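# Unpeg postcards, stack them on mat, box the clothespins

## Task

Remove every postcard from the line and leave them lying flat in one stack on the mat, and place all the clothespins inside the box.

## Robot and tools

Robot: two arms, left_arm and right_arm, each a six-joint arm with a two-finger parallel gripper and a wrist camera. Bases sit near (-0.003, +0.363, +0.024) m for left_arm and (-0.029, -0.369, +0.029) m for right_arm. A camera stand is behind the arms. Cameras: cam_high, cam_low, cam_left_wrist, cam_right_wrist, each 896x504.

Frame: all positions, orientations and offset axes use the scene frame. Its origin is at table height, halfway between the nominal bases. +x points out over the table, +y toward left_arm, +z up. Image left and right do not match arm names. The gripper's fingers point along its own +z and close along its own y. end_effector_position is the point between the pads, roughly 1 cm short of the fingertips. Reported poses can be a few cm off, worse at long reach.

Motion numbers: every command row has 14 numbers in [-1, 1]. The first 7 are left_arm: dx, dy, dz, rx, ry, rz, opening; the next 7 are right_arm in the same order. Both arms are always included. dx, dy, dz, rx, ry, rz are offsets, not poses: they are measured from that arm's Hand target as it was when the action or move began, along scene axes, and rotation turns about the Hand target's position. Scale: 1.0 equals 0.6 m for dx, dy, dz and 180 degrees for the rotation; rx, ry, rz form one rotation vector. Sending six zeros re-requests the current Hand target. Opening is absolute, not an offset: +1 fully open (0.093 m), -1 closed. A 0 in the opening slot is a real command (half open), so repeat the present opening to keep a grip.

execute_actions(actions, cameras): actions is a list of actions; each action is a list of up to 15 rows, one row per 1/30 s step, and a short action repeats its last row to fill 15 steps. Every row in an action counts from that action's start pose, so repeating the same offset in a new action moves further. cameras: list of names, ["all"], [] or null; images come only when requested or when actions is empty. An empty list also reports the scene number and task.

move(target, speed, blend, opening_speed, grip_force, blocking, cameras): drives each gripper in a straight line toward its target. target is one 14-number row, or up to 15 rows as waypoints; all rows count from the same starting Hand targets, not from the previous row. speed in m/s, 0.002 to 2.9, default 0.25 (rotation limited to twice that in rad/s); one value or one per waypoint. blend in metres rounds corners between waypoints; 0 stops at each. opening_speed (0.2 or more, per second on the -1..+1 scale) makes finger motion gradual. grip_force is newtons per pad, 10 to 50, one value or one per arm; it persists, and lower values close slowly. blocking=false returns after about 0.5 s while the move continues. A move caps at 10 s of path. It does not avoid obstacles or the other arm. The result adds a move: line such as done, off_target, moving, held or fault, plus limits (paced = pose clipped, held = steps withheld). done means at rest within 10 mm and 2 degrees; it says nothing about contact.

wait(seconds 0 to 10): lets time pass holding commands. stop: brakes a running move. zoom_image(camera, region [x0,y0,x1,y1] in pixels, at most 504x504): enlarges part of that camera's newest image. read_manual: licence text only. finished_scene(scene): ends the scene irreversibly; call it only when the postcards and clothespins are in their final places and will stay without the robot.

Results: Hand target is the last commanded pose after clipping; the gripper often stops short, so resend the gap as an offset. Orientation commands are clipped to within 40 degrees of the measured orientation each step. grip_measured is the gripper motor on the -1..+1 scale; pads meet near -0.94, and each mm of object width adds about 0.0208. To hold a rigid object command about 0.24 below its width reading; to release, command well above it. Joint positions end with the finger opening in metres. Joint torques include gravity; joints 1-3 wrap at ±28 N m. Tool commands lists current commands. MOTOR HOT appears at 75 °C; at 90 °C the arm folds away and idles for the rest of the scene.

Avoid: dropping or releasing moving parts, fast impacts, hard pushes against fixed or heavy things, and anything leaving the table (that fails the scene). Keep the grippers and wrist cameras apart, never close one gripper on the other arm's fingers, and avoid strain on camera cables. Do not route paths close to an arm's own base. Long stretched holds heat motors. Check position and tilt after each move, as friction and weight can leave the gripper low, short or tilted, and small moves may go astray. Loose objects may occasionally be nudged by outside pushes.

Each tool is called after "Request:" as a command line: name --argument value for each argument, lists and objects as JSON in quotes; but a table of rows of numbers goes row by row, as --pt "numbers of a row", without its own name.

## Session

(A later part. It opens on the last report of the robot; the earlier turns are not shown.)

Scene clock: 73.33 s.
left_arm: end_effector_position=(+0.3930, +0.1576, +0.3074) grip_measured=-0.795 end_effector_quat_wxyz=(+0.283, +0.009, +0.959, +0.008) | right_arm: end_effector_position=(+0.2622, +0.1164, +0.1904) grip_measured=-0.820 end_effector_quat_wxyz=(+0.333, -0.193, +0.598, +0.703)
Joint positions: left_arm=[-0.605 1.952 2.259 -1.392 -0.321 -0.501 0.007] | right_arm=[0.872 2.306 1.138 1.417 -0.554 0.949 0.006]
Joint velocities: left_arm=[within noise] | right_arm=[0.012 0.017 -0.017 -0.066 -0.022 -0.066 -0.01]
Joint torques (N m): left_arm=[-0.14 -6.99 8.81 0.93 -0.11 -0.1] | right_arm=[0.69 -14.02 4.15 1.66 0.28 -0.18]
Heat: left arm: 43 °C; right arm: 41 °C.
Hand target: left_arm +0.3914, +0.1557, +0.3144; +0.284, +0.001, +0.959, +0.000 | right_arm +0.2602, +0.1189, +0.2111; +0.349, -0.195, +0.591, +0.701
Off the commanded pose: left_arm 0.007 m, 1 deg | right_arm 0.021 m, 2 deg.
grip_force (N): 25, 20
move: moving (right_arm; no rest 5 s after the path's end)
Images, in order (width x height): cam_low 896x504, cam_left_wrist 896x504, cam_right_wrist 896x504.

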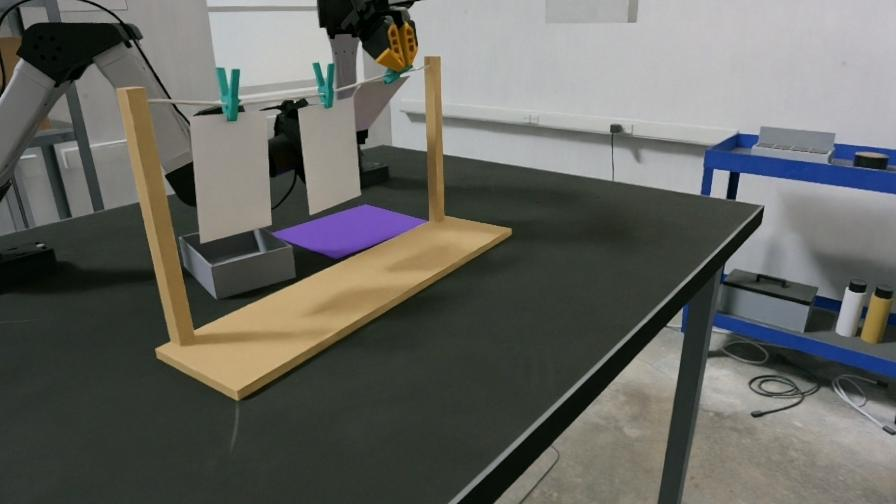

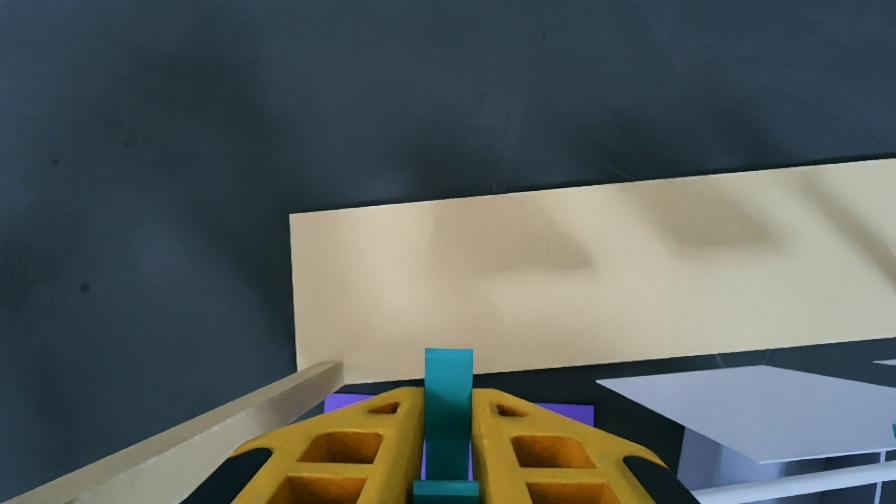

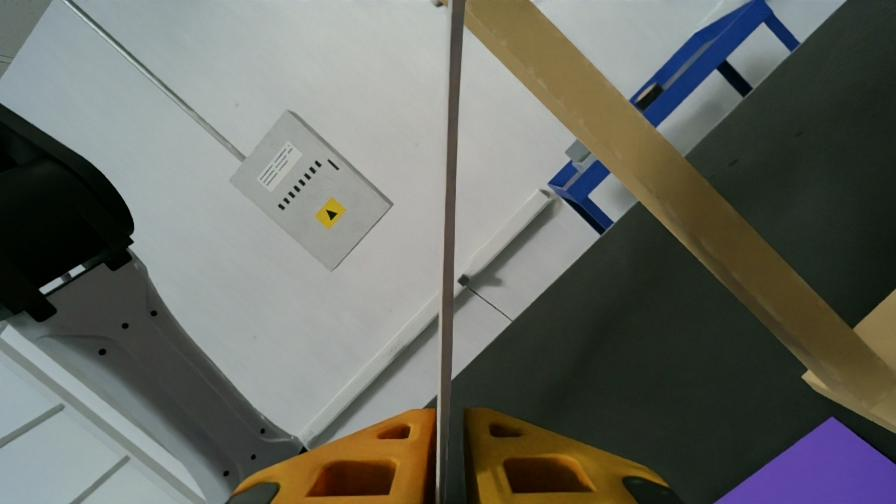

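Request:
wait --seconds 2 --cameras '["cam_low", "cam_right_wrist"]'

Request:
zoom_image --camera "cam_low" --region '[310, 0, 500, 107]'

Scene clock: 75.43 s.
left_arm: end_effector_position=(+0.3930, +0.1576, +0.3074) grip_measured=-0.795 end_effector_quat_wxyz=(+0.283, +0.008, +0.959, +0.008) | right_arm: end_effector_position=(+0.2626, +0.1165, +0.1898) grip_measured=-0.976 end_effector_quat_wxyz=(+0.333, -0.193, +0.599, +0.702)
Joint positions: left_arm=[-0.605 1.952 2.259 -1.392 -0.321 -0.502 0.007] | right_arm=[0.872 2.306 1.138 1.414 -0.552 0.948 0]
Joint torques (N m): left_arm=[-0.08 -6.95 8.79 0.93 -0.1 -0.09] | right_arm=[0.75 -14.05 4.16 1.68 0.25 -0.17]
Heat: left arm: 43 °C; right arm: 40 °C.
Hand target: left_arm +0.3914, +0.1557, +0.3144; +0.284, +0.001, +0.959, +0.000 | right_arm +0.2602, +0.1189, +0.2111; +0.349, -0.195, +0.591, +0.701
Tool commands: left_gripper/opening=-1.0 right_gripper/opening=-1.0
Off the commanded pose: left_arm 0.007 m, 1 deg | right_arm 0.022 m, 2 deg.
grip_force (N): 25, 20
wait: 2.00 s; at rest by 0.83 s
Images, in order (width x height): cam_low 896x504, cam_right_wrist 896x504.

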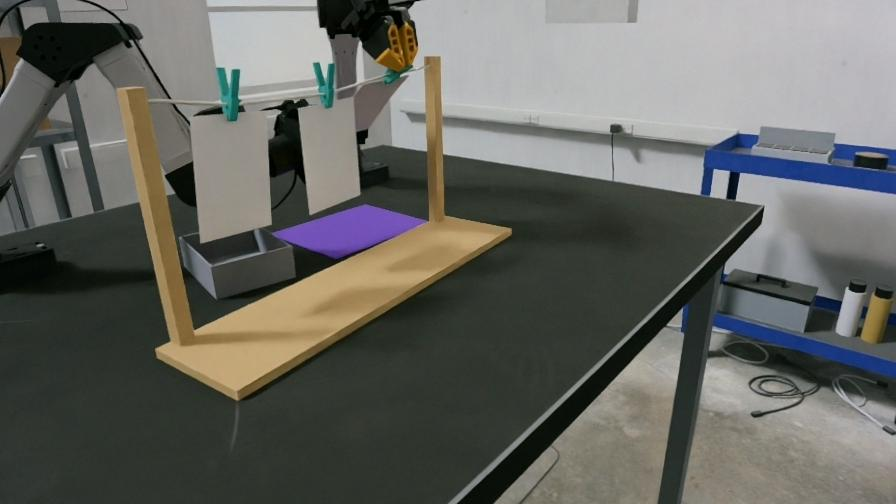

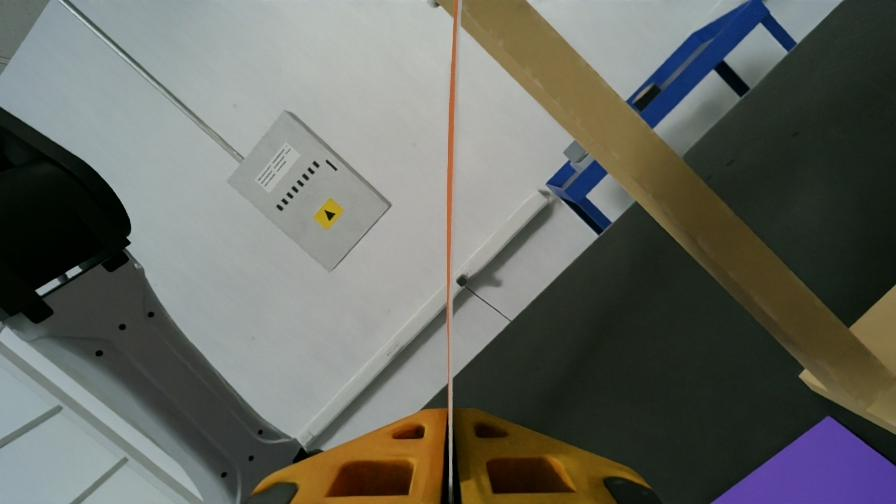

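Scaled by 2.653 from the camera's 896x504 image, which has a finer 1280x720 frame.

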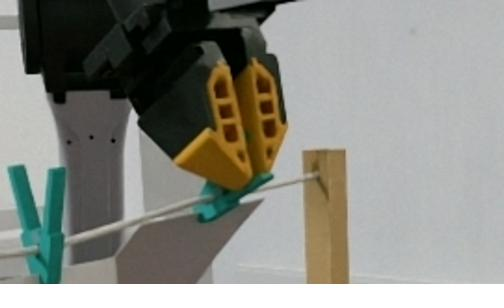

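Request:
move --target '[0, 0, 0, 0, 0, 0, -1, -0.043, 0, -0.039, 0, 0, 0, -1]' --grip_force '[25, 35]' --speed 0.04 --cameras '["cam_low", "cam_right_wrist"]'

Request:
zoom_image --camera "cam_low" --region '[310, 0, 500, 107]'

Scene clock: 77.13 s.
left_arm: end_effector_position=(+0.3879, +0.1570, +0.3040) grip_measured=-0.795 end_effector_quat_wxyz=(+0.272, +0.014, +0.962, +0.012) | right_arm: end_effector_position=(+0.2314, +0.1238, +0.1643) grip_measured=-0.977 end_effector_quat_wxyz=(+0.310, -0.193, +0.622, +0.692)
Joint positions: left_arm=[-0.611 1.957 2.263 -1.418 -0.317 -0.502 0.007] | right_arm=[0.936 2.306 1.065 1.414 -0.506 0.934 0]
Joint torques (N m): left_arm=[-0.1 -7.2 8.59 1.12 -0.16 -0.1] | right_arm=[0.39 -11.15 3.49 2.75 0.26 -0.16]
Heat: left arm: 43 °C; right arm: 41 °C.
Hand target: left_arm +0.3914, +0.1557, +0.3144; +0.284, +0.001, +0.959, +0.000 | right_arm +0.2344, +0.1189, +0.1877; +0.349, -0.195, +0.591, +0.701
Off the commanded pose: left_arm 0.011 m, 3 deg | right_arm 0.024 m, 6 deg.
grip_force (N): 25, 35
move: off_target (left_arm, right_arm)
Images, in order (width x height): cam_low 896x504, cam_right_wrist 896x504.

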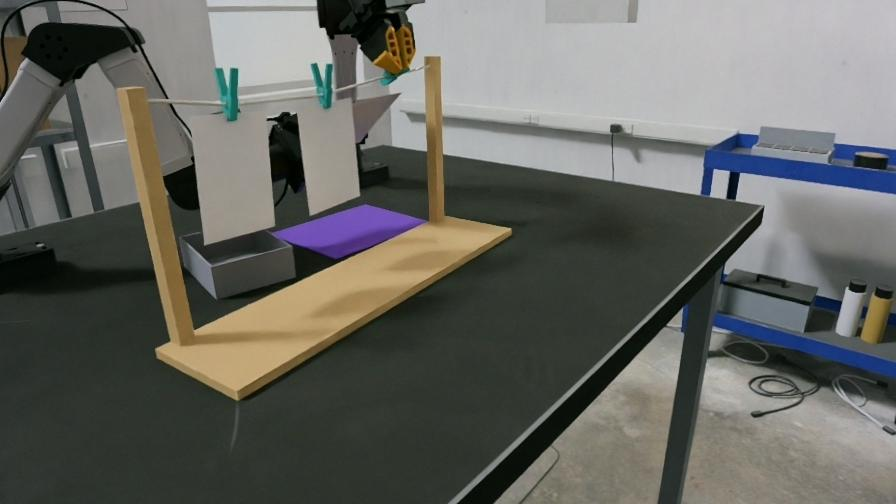

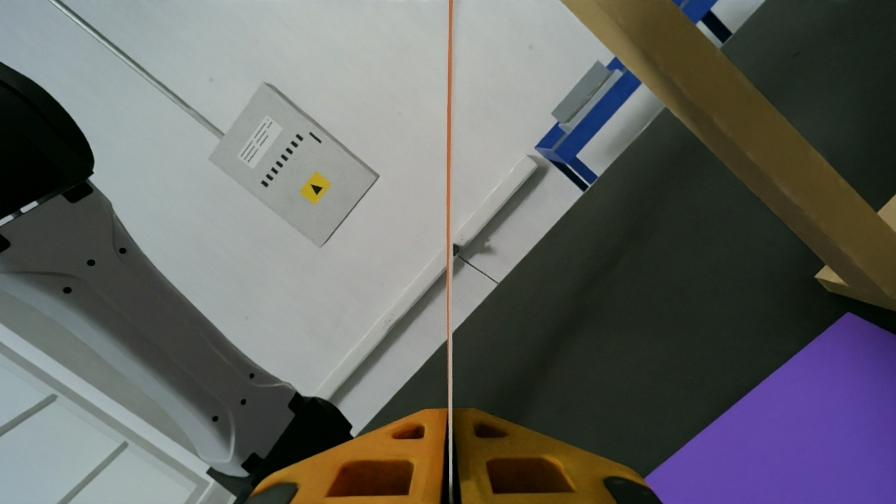

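Scaled by 2.653 from the camera's 896x504 image, which has a finer 1280x720 frame.

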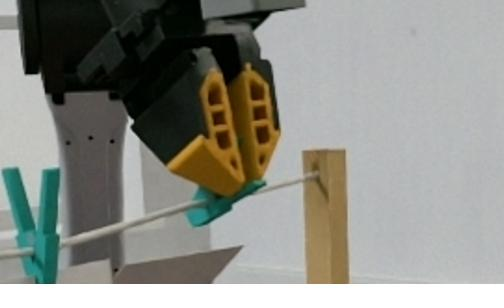

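Request:
move --pt "0 0 0 0 0 0 -1 -0.06 0 -0.03 0 0 0 -1" --pt "0 0 0 0 0 0 -1 -0.074 0.002 -0.03 -0.1343 0.2682 -0.0962 -1" --blend '[0.02, 0]' --speed 0.12 --cameras '["cam_high", "cam_low", "cam_right_wrist"]'

Scene clock: 84.97 s.
left_arm: end_effector_position=(+0.3879, +0.1570, +0.3040) grip_measured=-0.795 end_effector_quat_wxyz=(+0.272, +0.014, +0.962, +0.012) | right_arm: end_effector_position=(+0.1889, +0.1124, +0.1349) grip_measured=-0.977 end_effector_quat_wxyz=(+0.118, +0.124, +0.846, +0.505)
Joint positions: left_arm=[-0.611 1.957 2.263 -1.418 -0.317 -0.502 0.007] | right_arm=[1.125 1.907 1.054 0.372 -0.061 1.455 0]
Joint torques (N m): left_arm=[-0.08 -7.19 8.58 1.11 -0.17 -0.08] | right_arm=[0.66 -11.95 9.25 1.79 0.22 0.11]
Heat: left arm: 44 °C; right arm: 41 °C.
Hand target: left_arm +0.3914, +0.1557, +0.3144; +0.284, +0.001, +0.959, +0.000 | right_arm +0.1900, +0.1201, +0.1697; +0.130, +0.127, +0.831, +0.526
Off the commanded pose: left_arm 0.011 m, 3 deg | right_arm 0.036 m, 3 deg.
grip_force (N): 25, 35
move: off_target (left_arm, right_arm)
Images, in order (width x height): cam_high 896x504, cam_low 896x504, cam_right_wrist 896x504.

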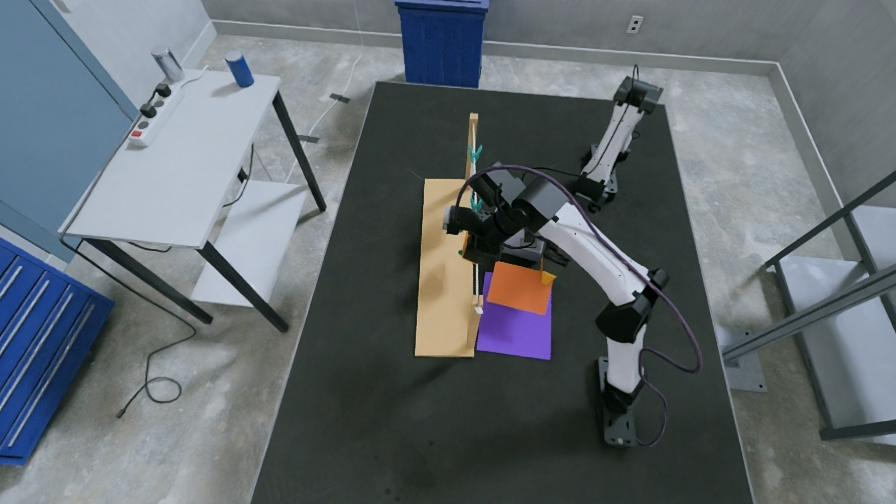

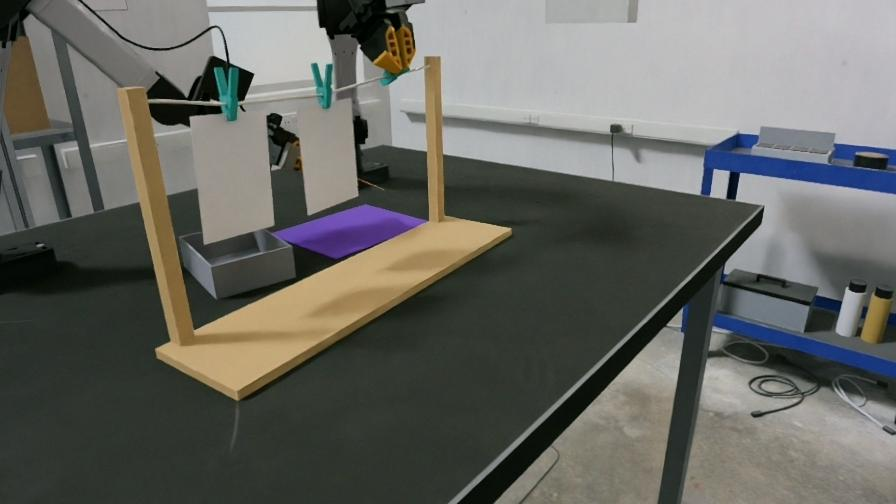

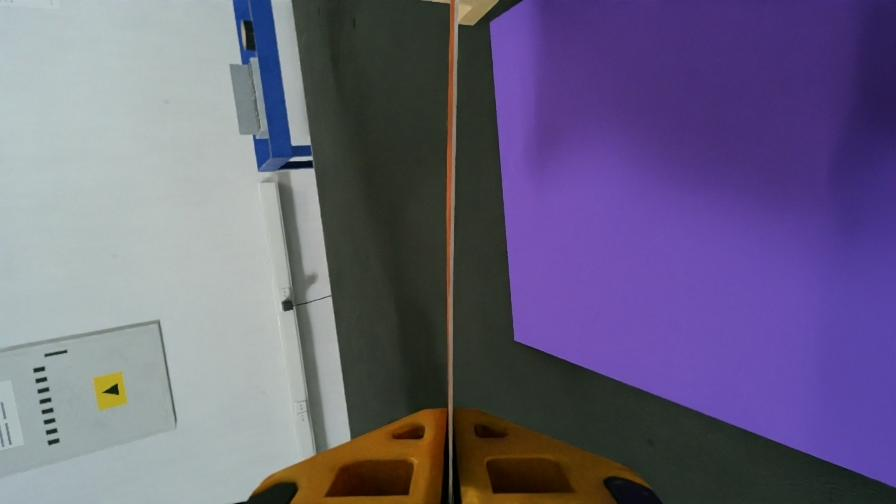

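Request:
move --target '[0, 0, 0, 0, 0, 0, -1, 0, 0.018, -0.11, 0, 0, 0, -1]' --speed 0.08 --cameras '["cam_high", "cam_low", "cam_right_wrist"]'

Request:
zoom_image --camera "cam_low" --region '[260, 100, 460, 260]'

Request:
zoom_image --camera "cam_high" --region '[440, 200, 600, 380]'

Scene clock: 86.90 s.
left_arm: end_effector_position=(+0.3879, +0.1570, +0.3040) grip_measured=-0.795 end_effector_quat_wxyz=(+0.272, +0.014, +0.962, +0.012) | right_arm: end_effector_position=(+0.1882, +0.1227, +0.0864) grip_measured=-0.977 end_effector_quat_wxyz=(+0.114, +0.124, +0.852, +0.495)
Joint positions: left_arm=[-0.611 1.957 2.263 -1.418 -0.317 -0.502 0.007] | right_arm=[1.137 2.051 1.054 0.492 -0.052 1.46 0]
Joint torques (N m): left_arm=[-0.1 -7.24 8.61 1.11 -0.16 -0.08] | right_arm=[0.59 -9.36 4.64 2.82 0.23 0.11]
Heat: left arm: 44 °C; right arm: 42 °C.
Hand target: left_arm +0.3914, +0.1557, +0.3144; +0.284, +0.001, +0.959, +0.000 | right_arm +0.1900, +0.1309, +0.1037; +0.130, +0.127, +0.831, +0.526
Off the commanded pose: left_arm 0.011 m, 3 deg | right_arm 0.019 m, 5 deg.
grip_force (N): 25, 35
move: off_target (left_arm, right_arm)
Images, in order (width x height): cam_high 896x504, cam_low 896x504, cam_right_wrist 896x504.

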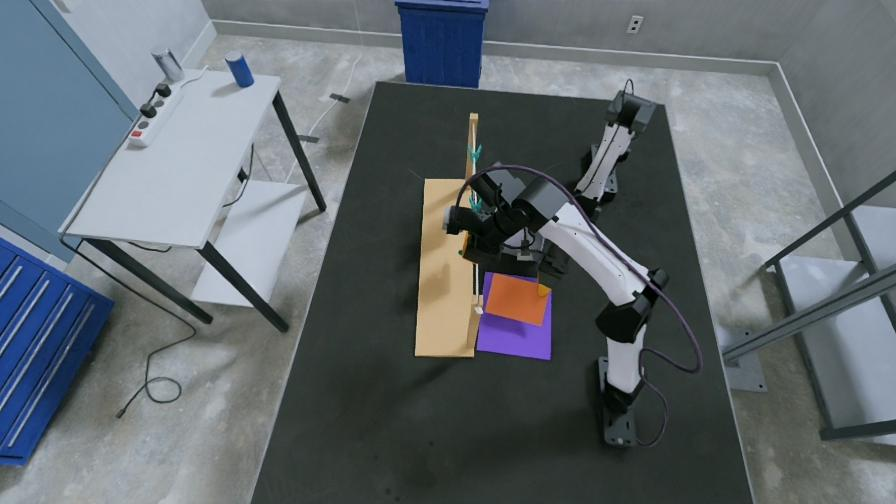

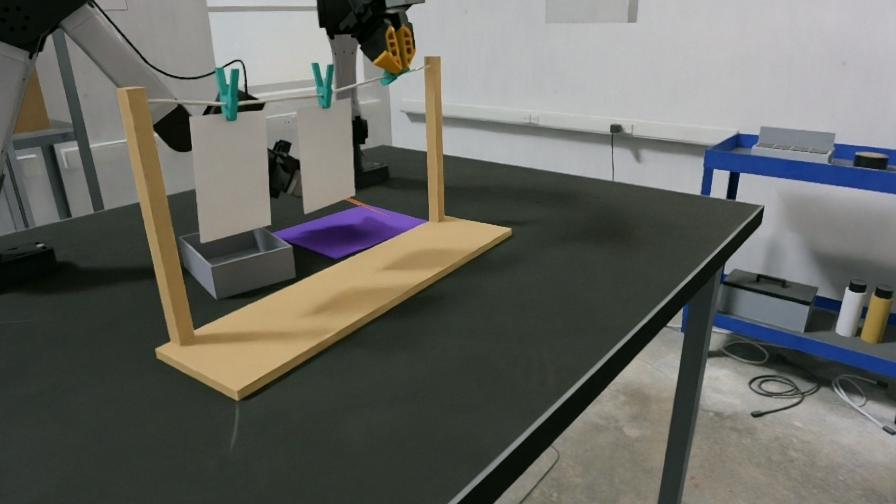

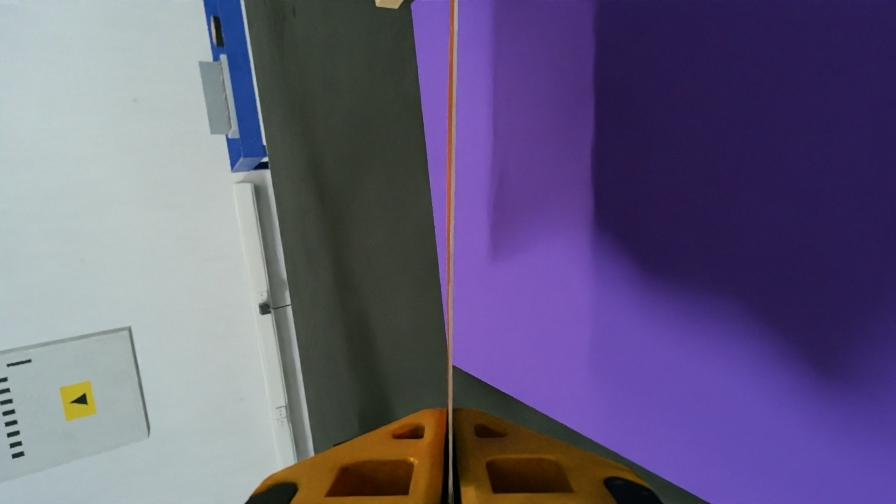

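Scaled by 2.520 from the camera's 896x504 image, which has a finer 1280x720 frame.

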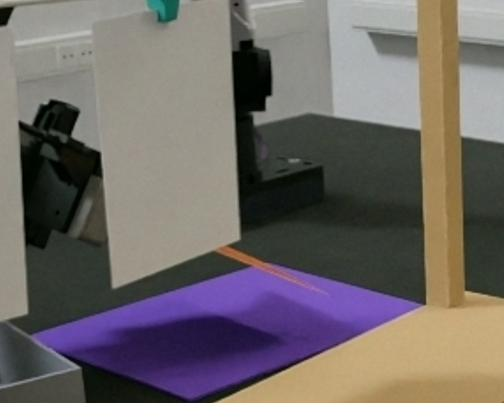

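Scaled by 2.800 from the camera's 896x504 image, which has a finer 1280x720 frame.

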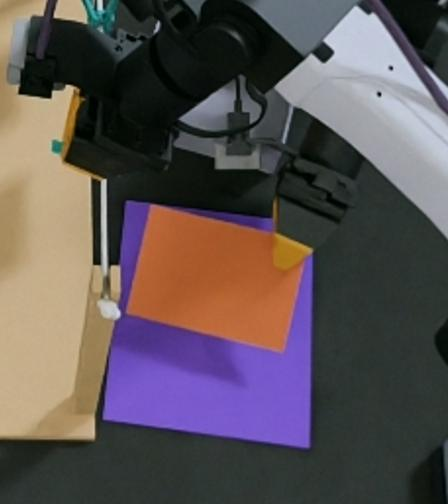

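Request:
move --target '[0, 0, 0, 0, 0, 0, -1, 0, 0.02, -0.045, 0, 0, 0, -1]' --speed 0.06 --cameras '["cam_high", "cam_low", "cam_right_wrist"]'

Request:
zoom_image --camera "cam_low" --region '[260, 100, 460, 260]'

Request:
zoom_image --camera "cam_high" --region '[440, 200, 600, 380]'

Scene clock: 88.30 s.
left_arm: end_effector_position=(+0.3879, +0.1570, +0.3040) grip_measured=-0.795 end_effector_quat_wxyz=(+0.272, +0.014, +0.962, +0.012) | right_arm: end_effector_position=(+0.1845, +0.1263, +0.0508) grip_measured=-0.977 end_effector_quat_wxyz=(+0.112, +0.126, +0.858, +0.486)
Joint positions: left_arm=[-0.611 1.957 2.263 -1.418 -0.317 -0.502 0.007] | right_arm=[1.149 2.151 1.054 0.569 -0.041 1.466 0]
Joint torques (N m): left_arm=[-0.09 -7.23 8.59 1.12 -0.16 -0.07] | right_arm=[0.68 -9.5 6.69 2.8 0.22 0.12]
Heat: left arm: 44 °C; right arm: 42 °C.
Hand target: left_arm +0.3914, +0.1557, +0.3144; +0.284, +0.001, +0.959, +0.000 | right_arm +0.1900, +0.1429, +0.0767; +0.130, +0.127, +0.831, +0.526
Off the commanded pose: left_arm 0.011 m, 3 deg | right_arm 0.031 m, 6 deg.
grip_force (N): 25, 35
move: off_target (left_arm, right_arm)
Images, in order (width x height): cam_high 896x504, cam_low 896x504, cam_right_wrist 896x504.

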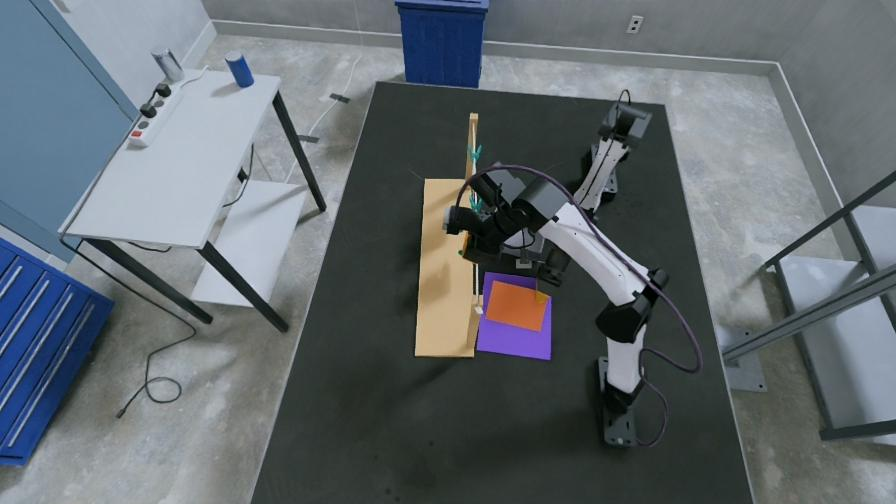

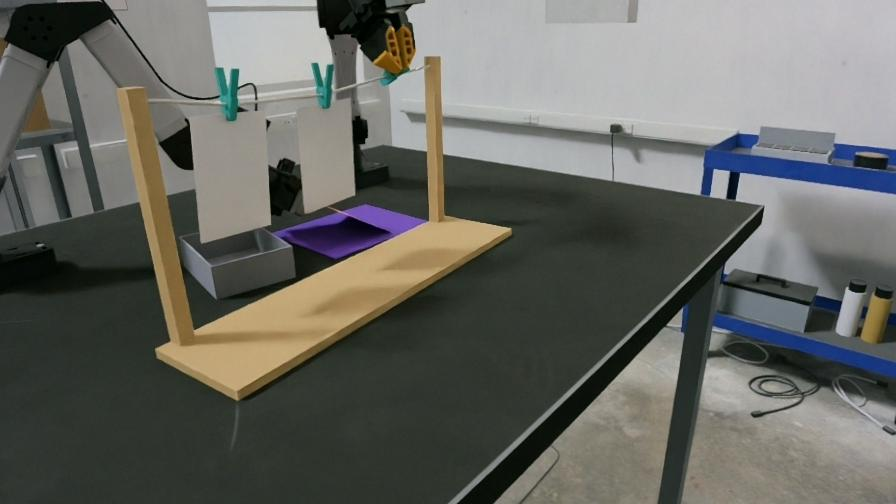

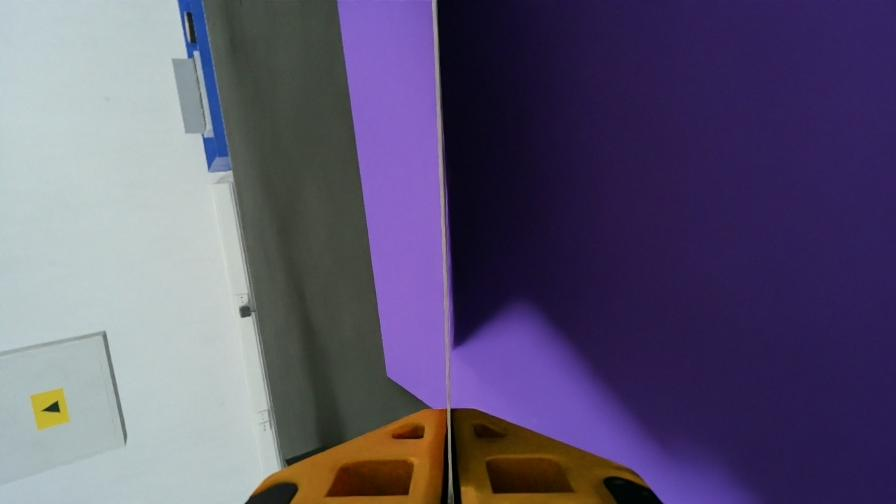

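Scaled by 2.520 from the camera's 896x504 image, which has a finer 1280x720 frame.

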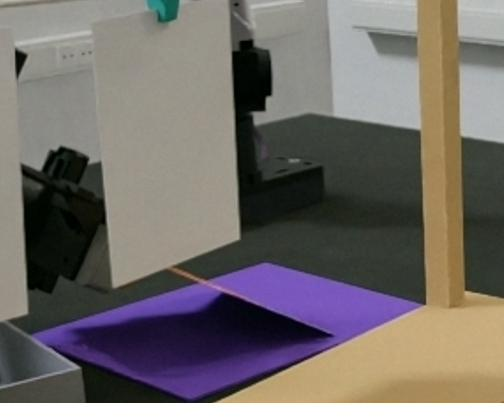

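Scaled by 2.800 from the camera's 896x504 image, which has a finer 1280x720 frame.

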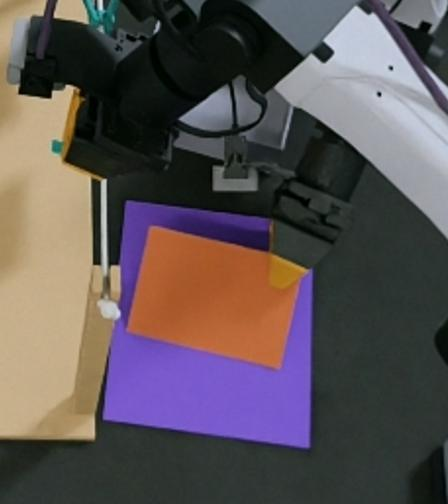

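Request:
move --target '[0, 0, 0, 0, 0, 0, -1, 0, 0.0, 0.0, 0, 0, 0, -0.73]' --opening_speed 0.2 --cameras '["cam_low", "cam_right_wrist"]'

Request:
zoom_image --camera "cam_low" --region '[260, 100, 460, 260]'

Scene clock: 90.53 s.
left_arm: end_effector_position=(+0.3879, +0.1570, +0.3040) grip_measured=-0.795 end_effector_quat_wxyz=(+0.272, +0.014, +0.962, +0.012) | right_arm: end_effector_position=(+0.1848, +0.1262, +0.0508) grip_measured=-0.732 end_effector_quat_wxyz=(+0.112, +0.126, +0.858, +0.485)
Joint positions: left_arm=[-0.611 1.957 2.263 -1.418 -0.317 -0.502 0.007] | right_arm=[1.149 2.151 1.054 0.569 -0.04 1.466 0.01]
Joint torques (N m): left_arm=[-0.13 -7.27 8.59 1.13 -0.16 -0.08] | right_arm=[0.68 -9.44 6.74 2.8 0.24 0.11]
Heat: left arm: 44 °C; right arm: 43 °C.
Hand target: left_arm +0.3914, +0.1557, +0.3144; +0.284, +0.001, +0.959, +0.000 | right_arm +0.1900, +0.1429, +0.0767; +0.130, +0.127, +0.831, +0.526
Off the commanded pose: left_arm 0.011 m, 3 deg | right_arm 0.031 m, 6 deg.
grip_force (N): 25, 35
move: off_target (left_arm, right_arm)
Images, in order (width x height): cam_low 896x504, cam_right_wrist 896x504.

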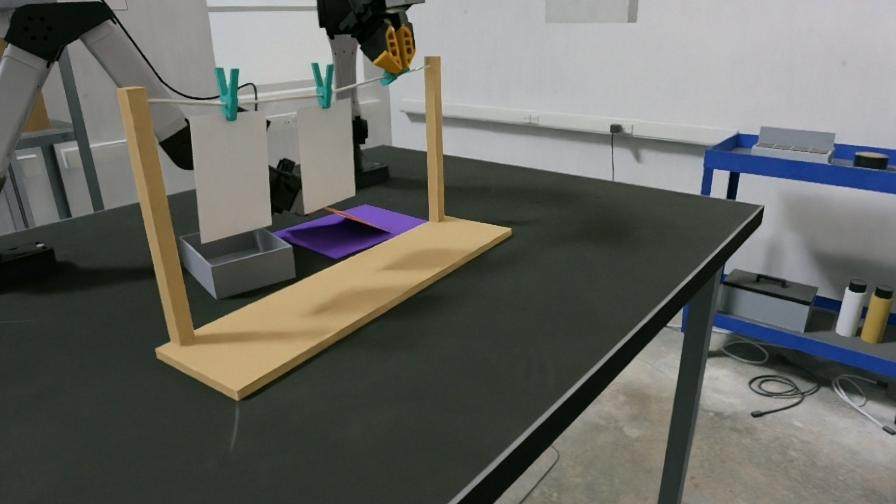

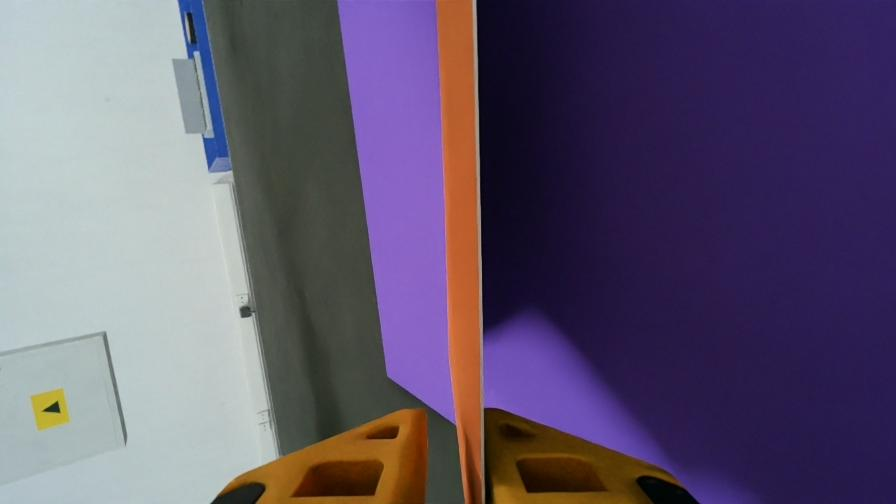

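Scaled by 2.520 from the camera's 896x504 image, which has a finer 1280x720 frame.

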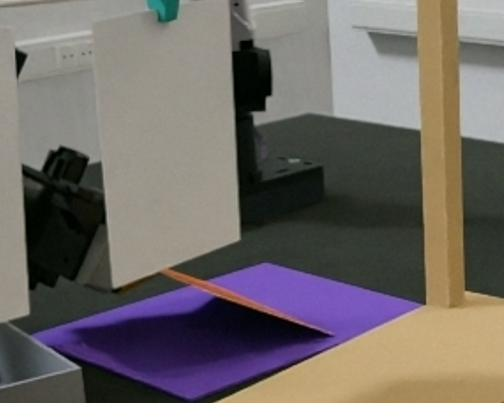

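Request:
move --target '[0, 0, 0, 0, 0, 0, -1, 0, 0.0, -0.025, 0, 0, 0, -0.73]' --speed 0.03 --cameras '["cam_low", "cam_right_wrist", "cam_high"]'

Request:
zoom_image --camera "cam_low" --region '[160, 150, 360, 310]'

Scene clock: 92.07 s.
left_arm: end_effector_position=(+0.3879, +0.1570, +0.3040) grip_measured=-0.795 end_effector_quat_wxyz=(+0.272, +0.014, +0.962, +0.012) | right_arm: end_effector_position=(+0.1854, +0.1277, +0.0375) grip_measured=-0.732 end_effector_quat_wxyz=(+0.113, +0.126, +0.857, +0.487)
Joint positions: left_arm=[-0.611 1.957 2.263 -1.418 -0.317 -0.502 0.007] | right_arm=[1.149 2.197 1.054 0.619 -0.04 1.466 0.01]
Joint torques (N m): left_arm=[-0.09 -7.2 8.58 1.12 -0.16 -0.08] | right_arm=[0.7 -9.68 6.02 2.8 0.22 0.11]
Heat: left arm: 44 °C; right arm: 43 °C.
Hand target: left_arm +0.3914, +0.1557, +0.3144; +0.284, +0.001, +0.959, +0.000 | right_arm +0.1900, +0.1429, +0.0617; +0.130, +0.127, +0.831, +0.526
Off the commanded pose: left_arm 0.011 m, 3 deg | right_arm 0.029 m, 6 deg.
grip_force (N): 25, 35
move: off_target (left_arm, right_arm)
Images, in order (width x height): cam_high 896x504, cam_low 896x504, cam_right_wrist 896x504.

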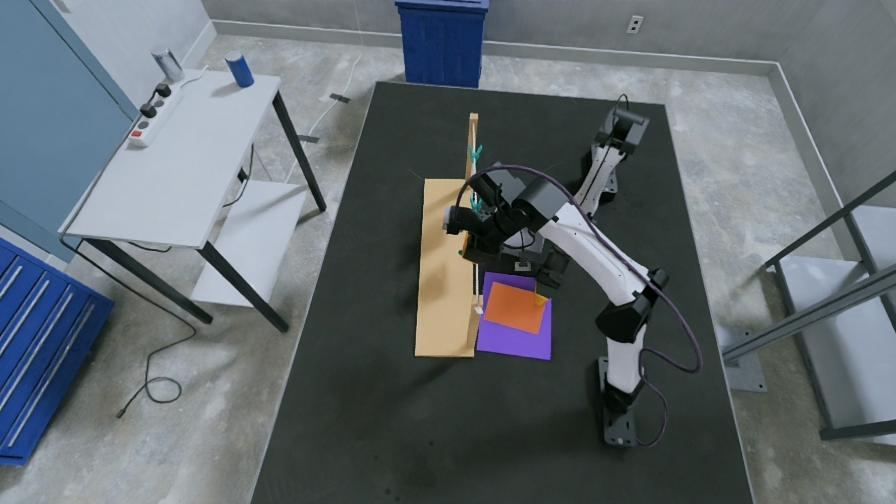

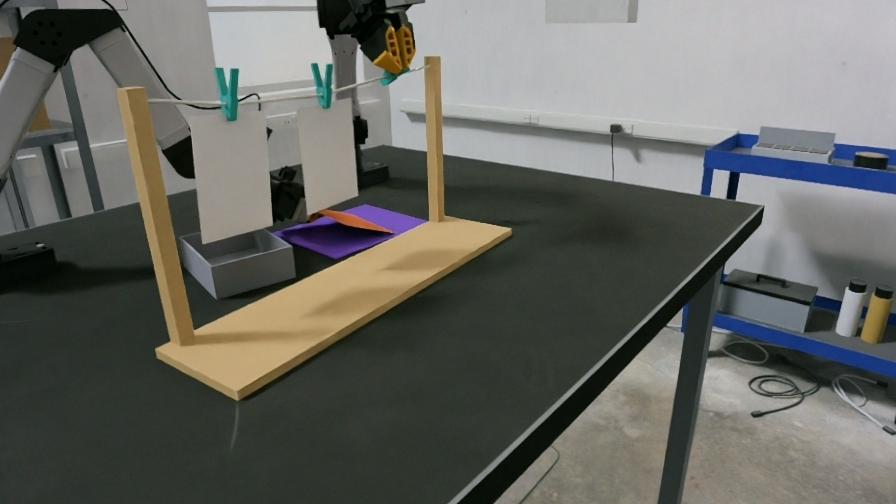

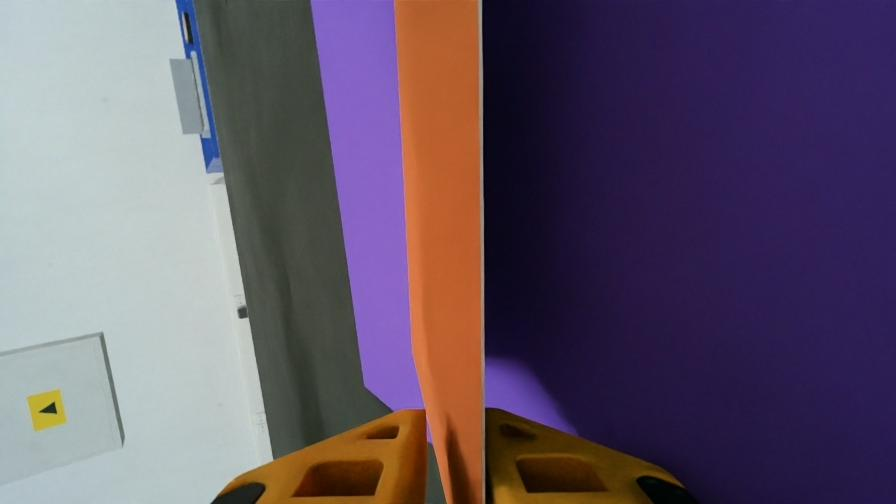

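Scaled by 2.520 from the camera's 896x504 image, which has a finer 1280x720 frame.

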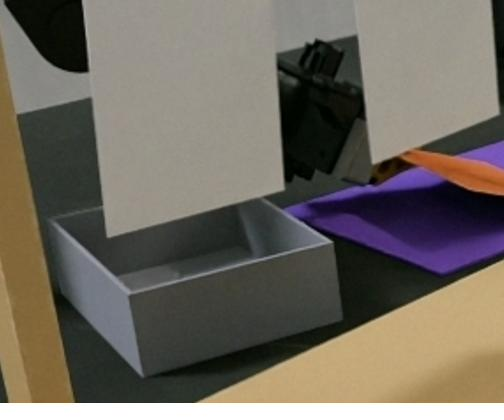

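Request:
move --pt "0 0 0 0 0 0 -1 0 0.0 0.0 0 0 0 -0.54" --pt "0 0 0 0 0 0 -1 -0.026 -0.062 0.025 0 0 0 -0.54" --speed 0.08 --cameras '["cam_low", "cam_right_wrist", "cam_high"]'

Request:
zoom_image --camera "cam_low" --region '[160, 150, 460, 310]'

Request:
zoom_image --camera "cam_high" --region '[440, 200, 600, 380]'

Scene clock: 94.63 s.
left_arm: end_effector_position=(+0.3879, +0.1570, +0.3040) grip_measured=-0.795 end_effector_quat_wxyz=(+0.272, +0.014, +0.962, +0.012) | right_arm: end_effector_position=(+0.1709, +0.0951, +0.0406) grip_measured=-0.542 end_effector_quat_wxyz=(+0.111, +0.127, +0.861, +0.480)
Joint positions: left_arm=[-0.611 1.957 2.263 -1.418 -0.317 -0.502 0.007] | right_arm=[1.149 2.094 0.897 0.656 -0.04 1.466 0.019]
Joint torques (N m): left_arm=[-0.1 -7.23 8.58 1.12 -0.16 -0.08] | right_arm=[0.5 -12.05 3.74 2.79 0.22 0.09]
Heat: left arm: 44 °C; right arm: 44 °C.
Hand target: left_arm +0.3914, +0.1557, +0.3144; +0.284, +0.001, +0.959, +0.000 | right_arm +0.1744, +0.1057, +0.0767; +0.130, +0.127, +0.831, +0.526
Off the commanded pose: left_arm 0.011 m, 3 deg | right_arm 0.038 m, 7 deg.
grip_force (N): 25, 35
move: off_target (left_arm, right_arm)
Images, in order (width x height): cam_high 896x504, cam_low 896x504, cam_right_wrist 896x504.

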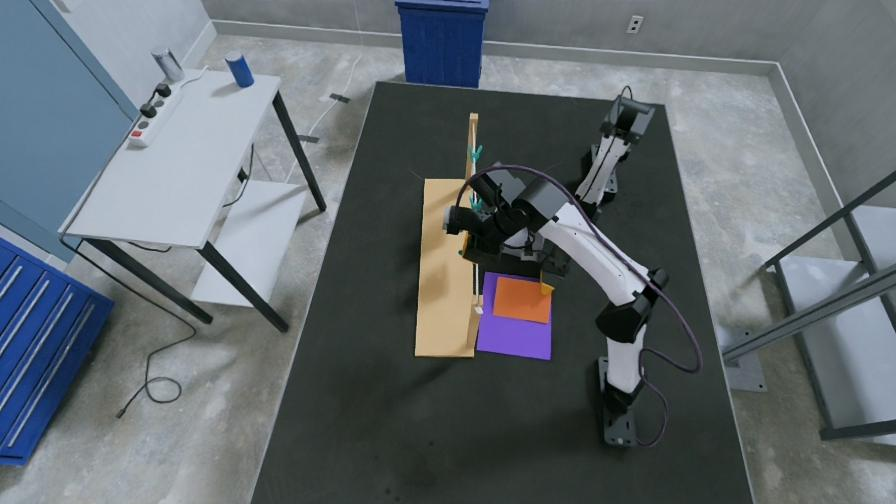

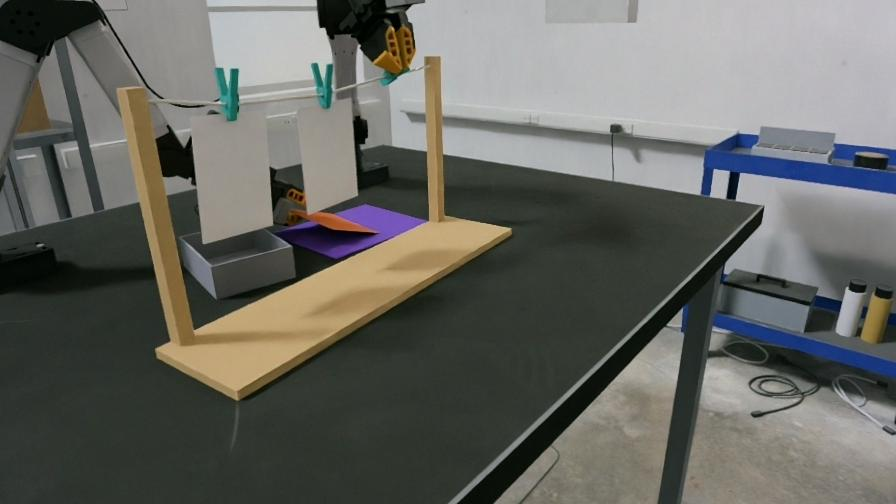

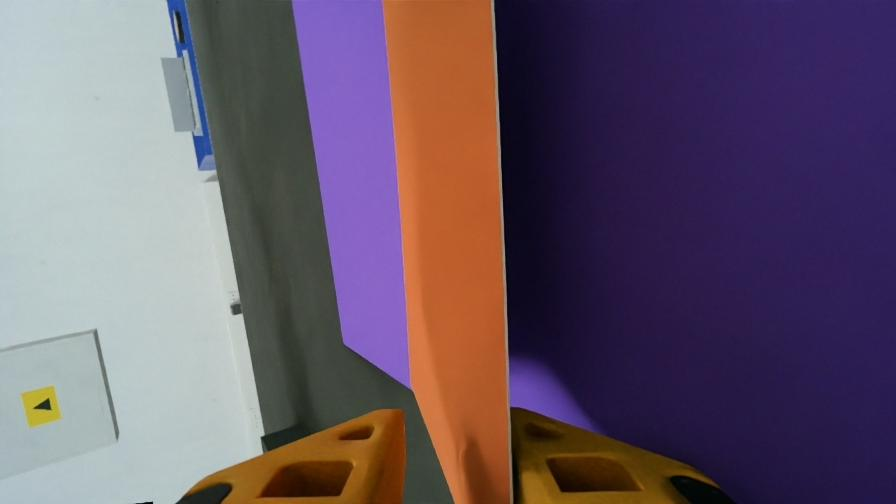

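Scaled by 1.680 from the camera's 896x504 image, which has a finer 1280x720 frame.

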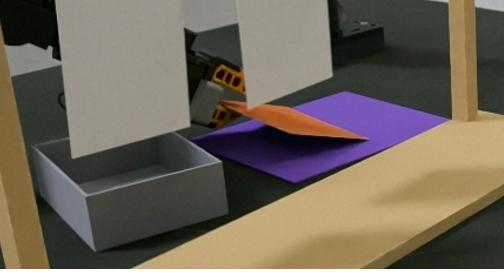

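Scaled by 2.800 from the camera's 896x504 image, which has a finer 1280x720 frame.

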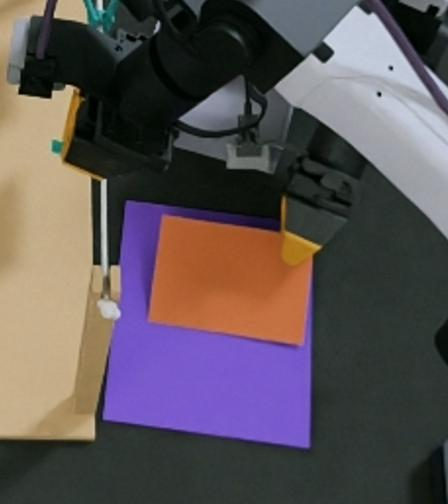

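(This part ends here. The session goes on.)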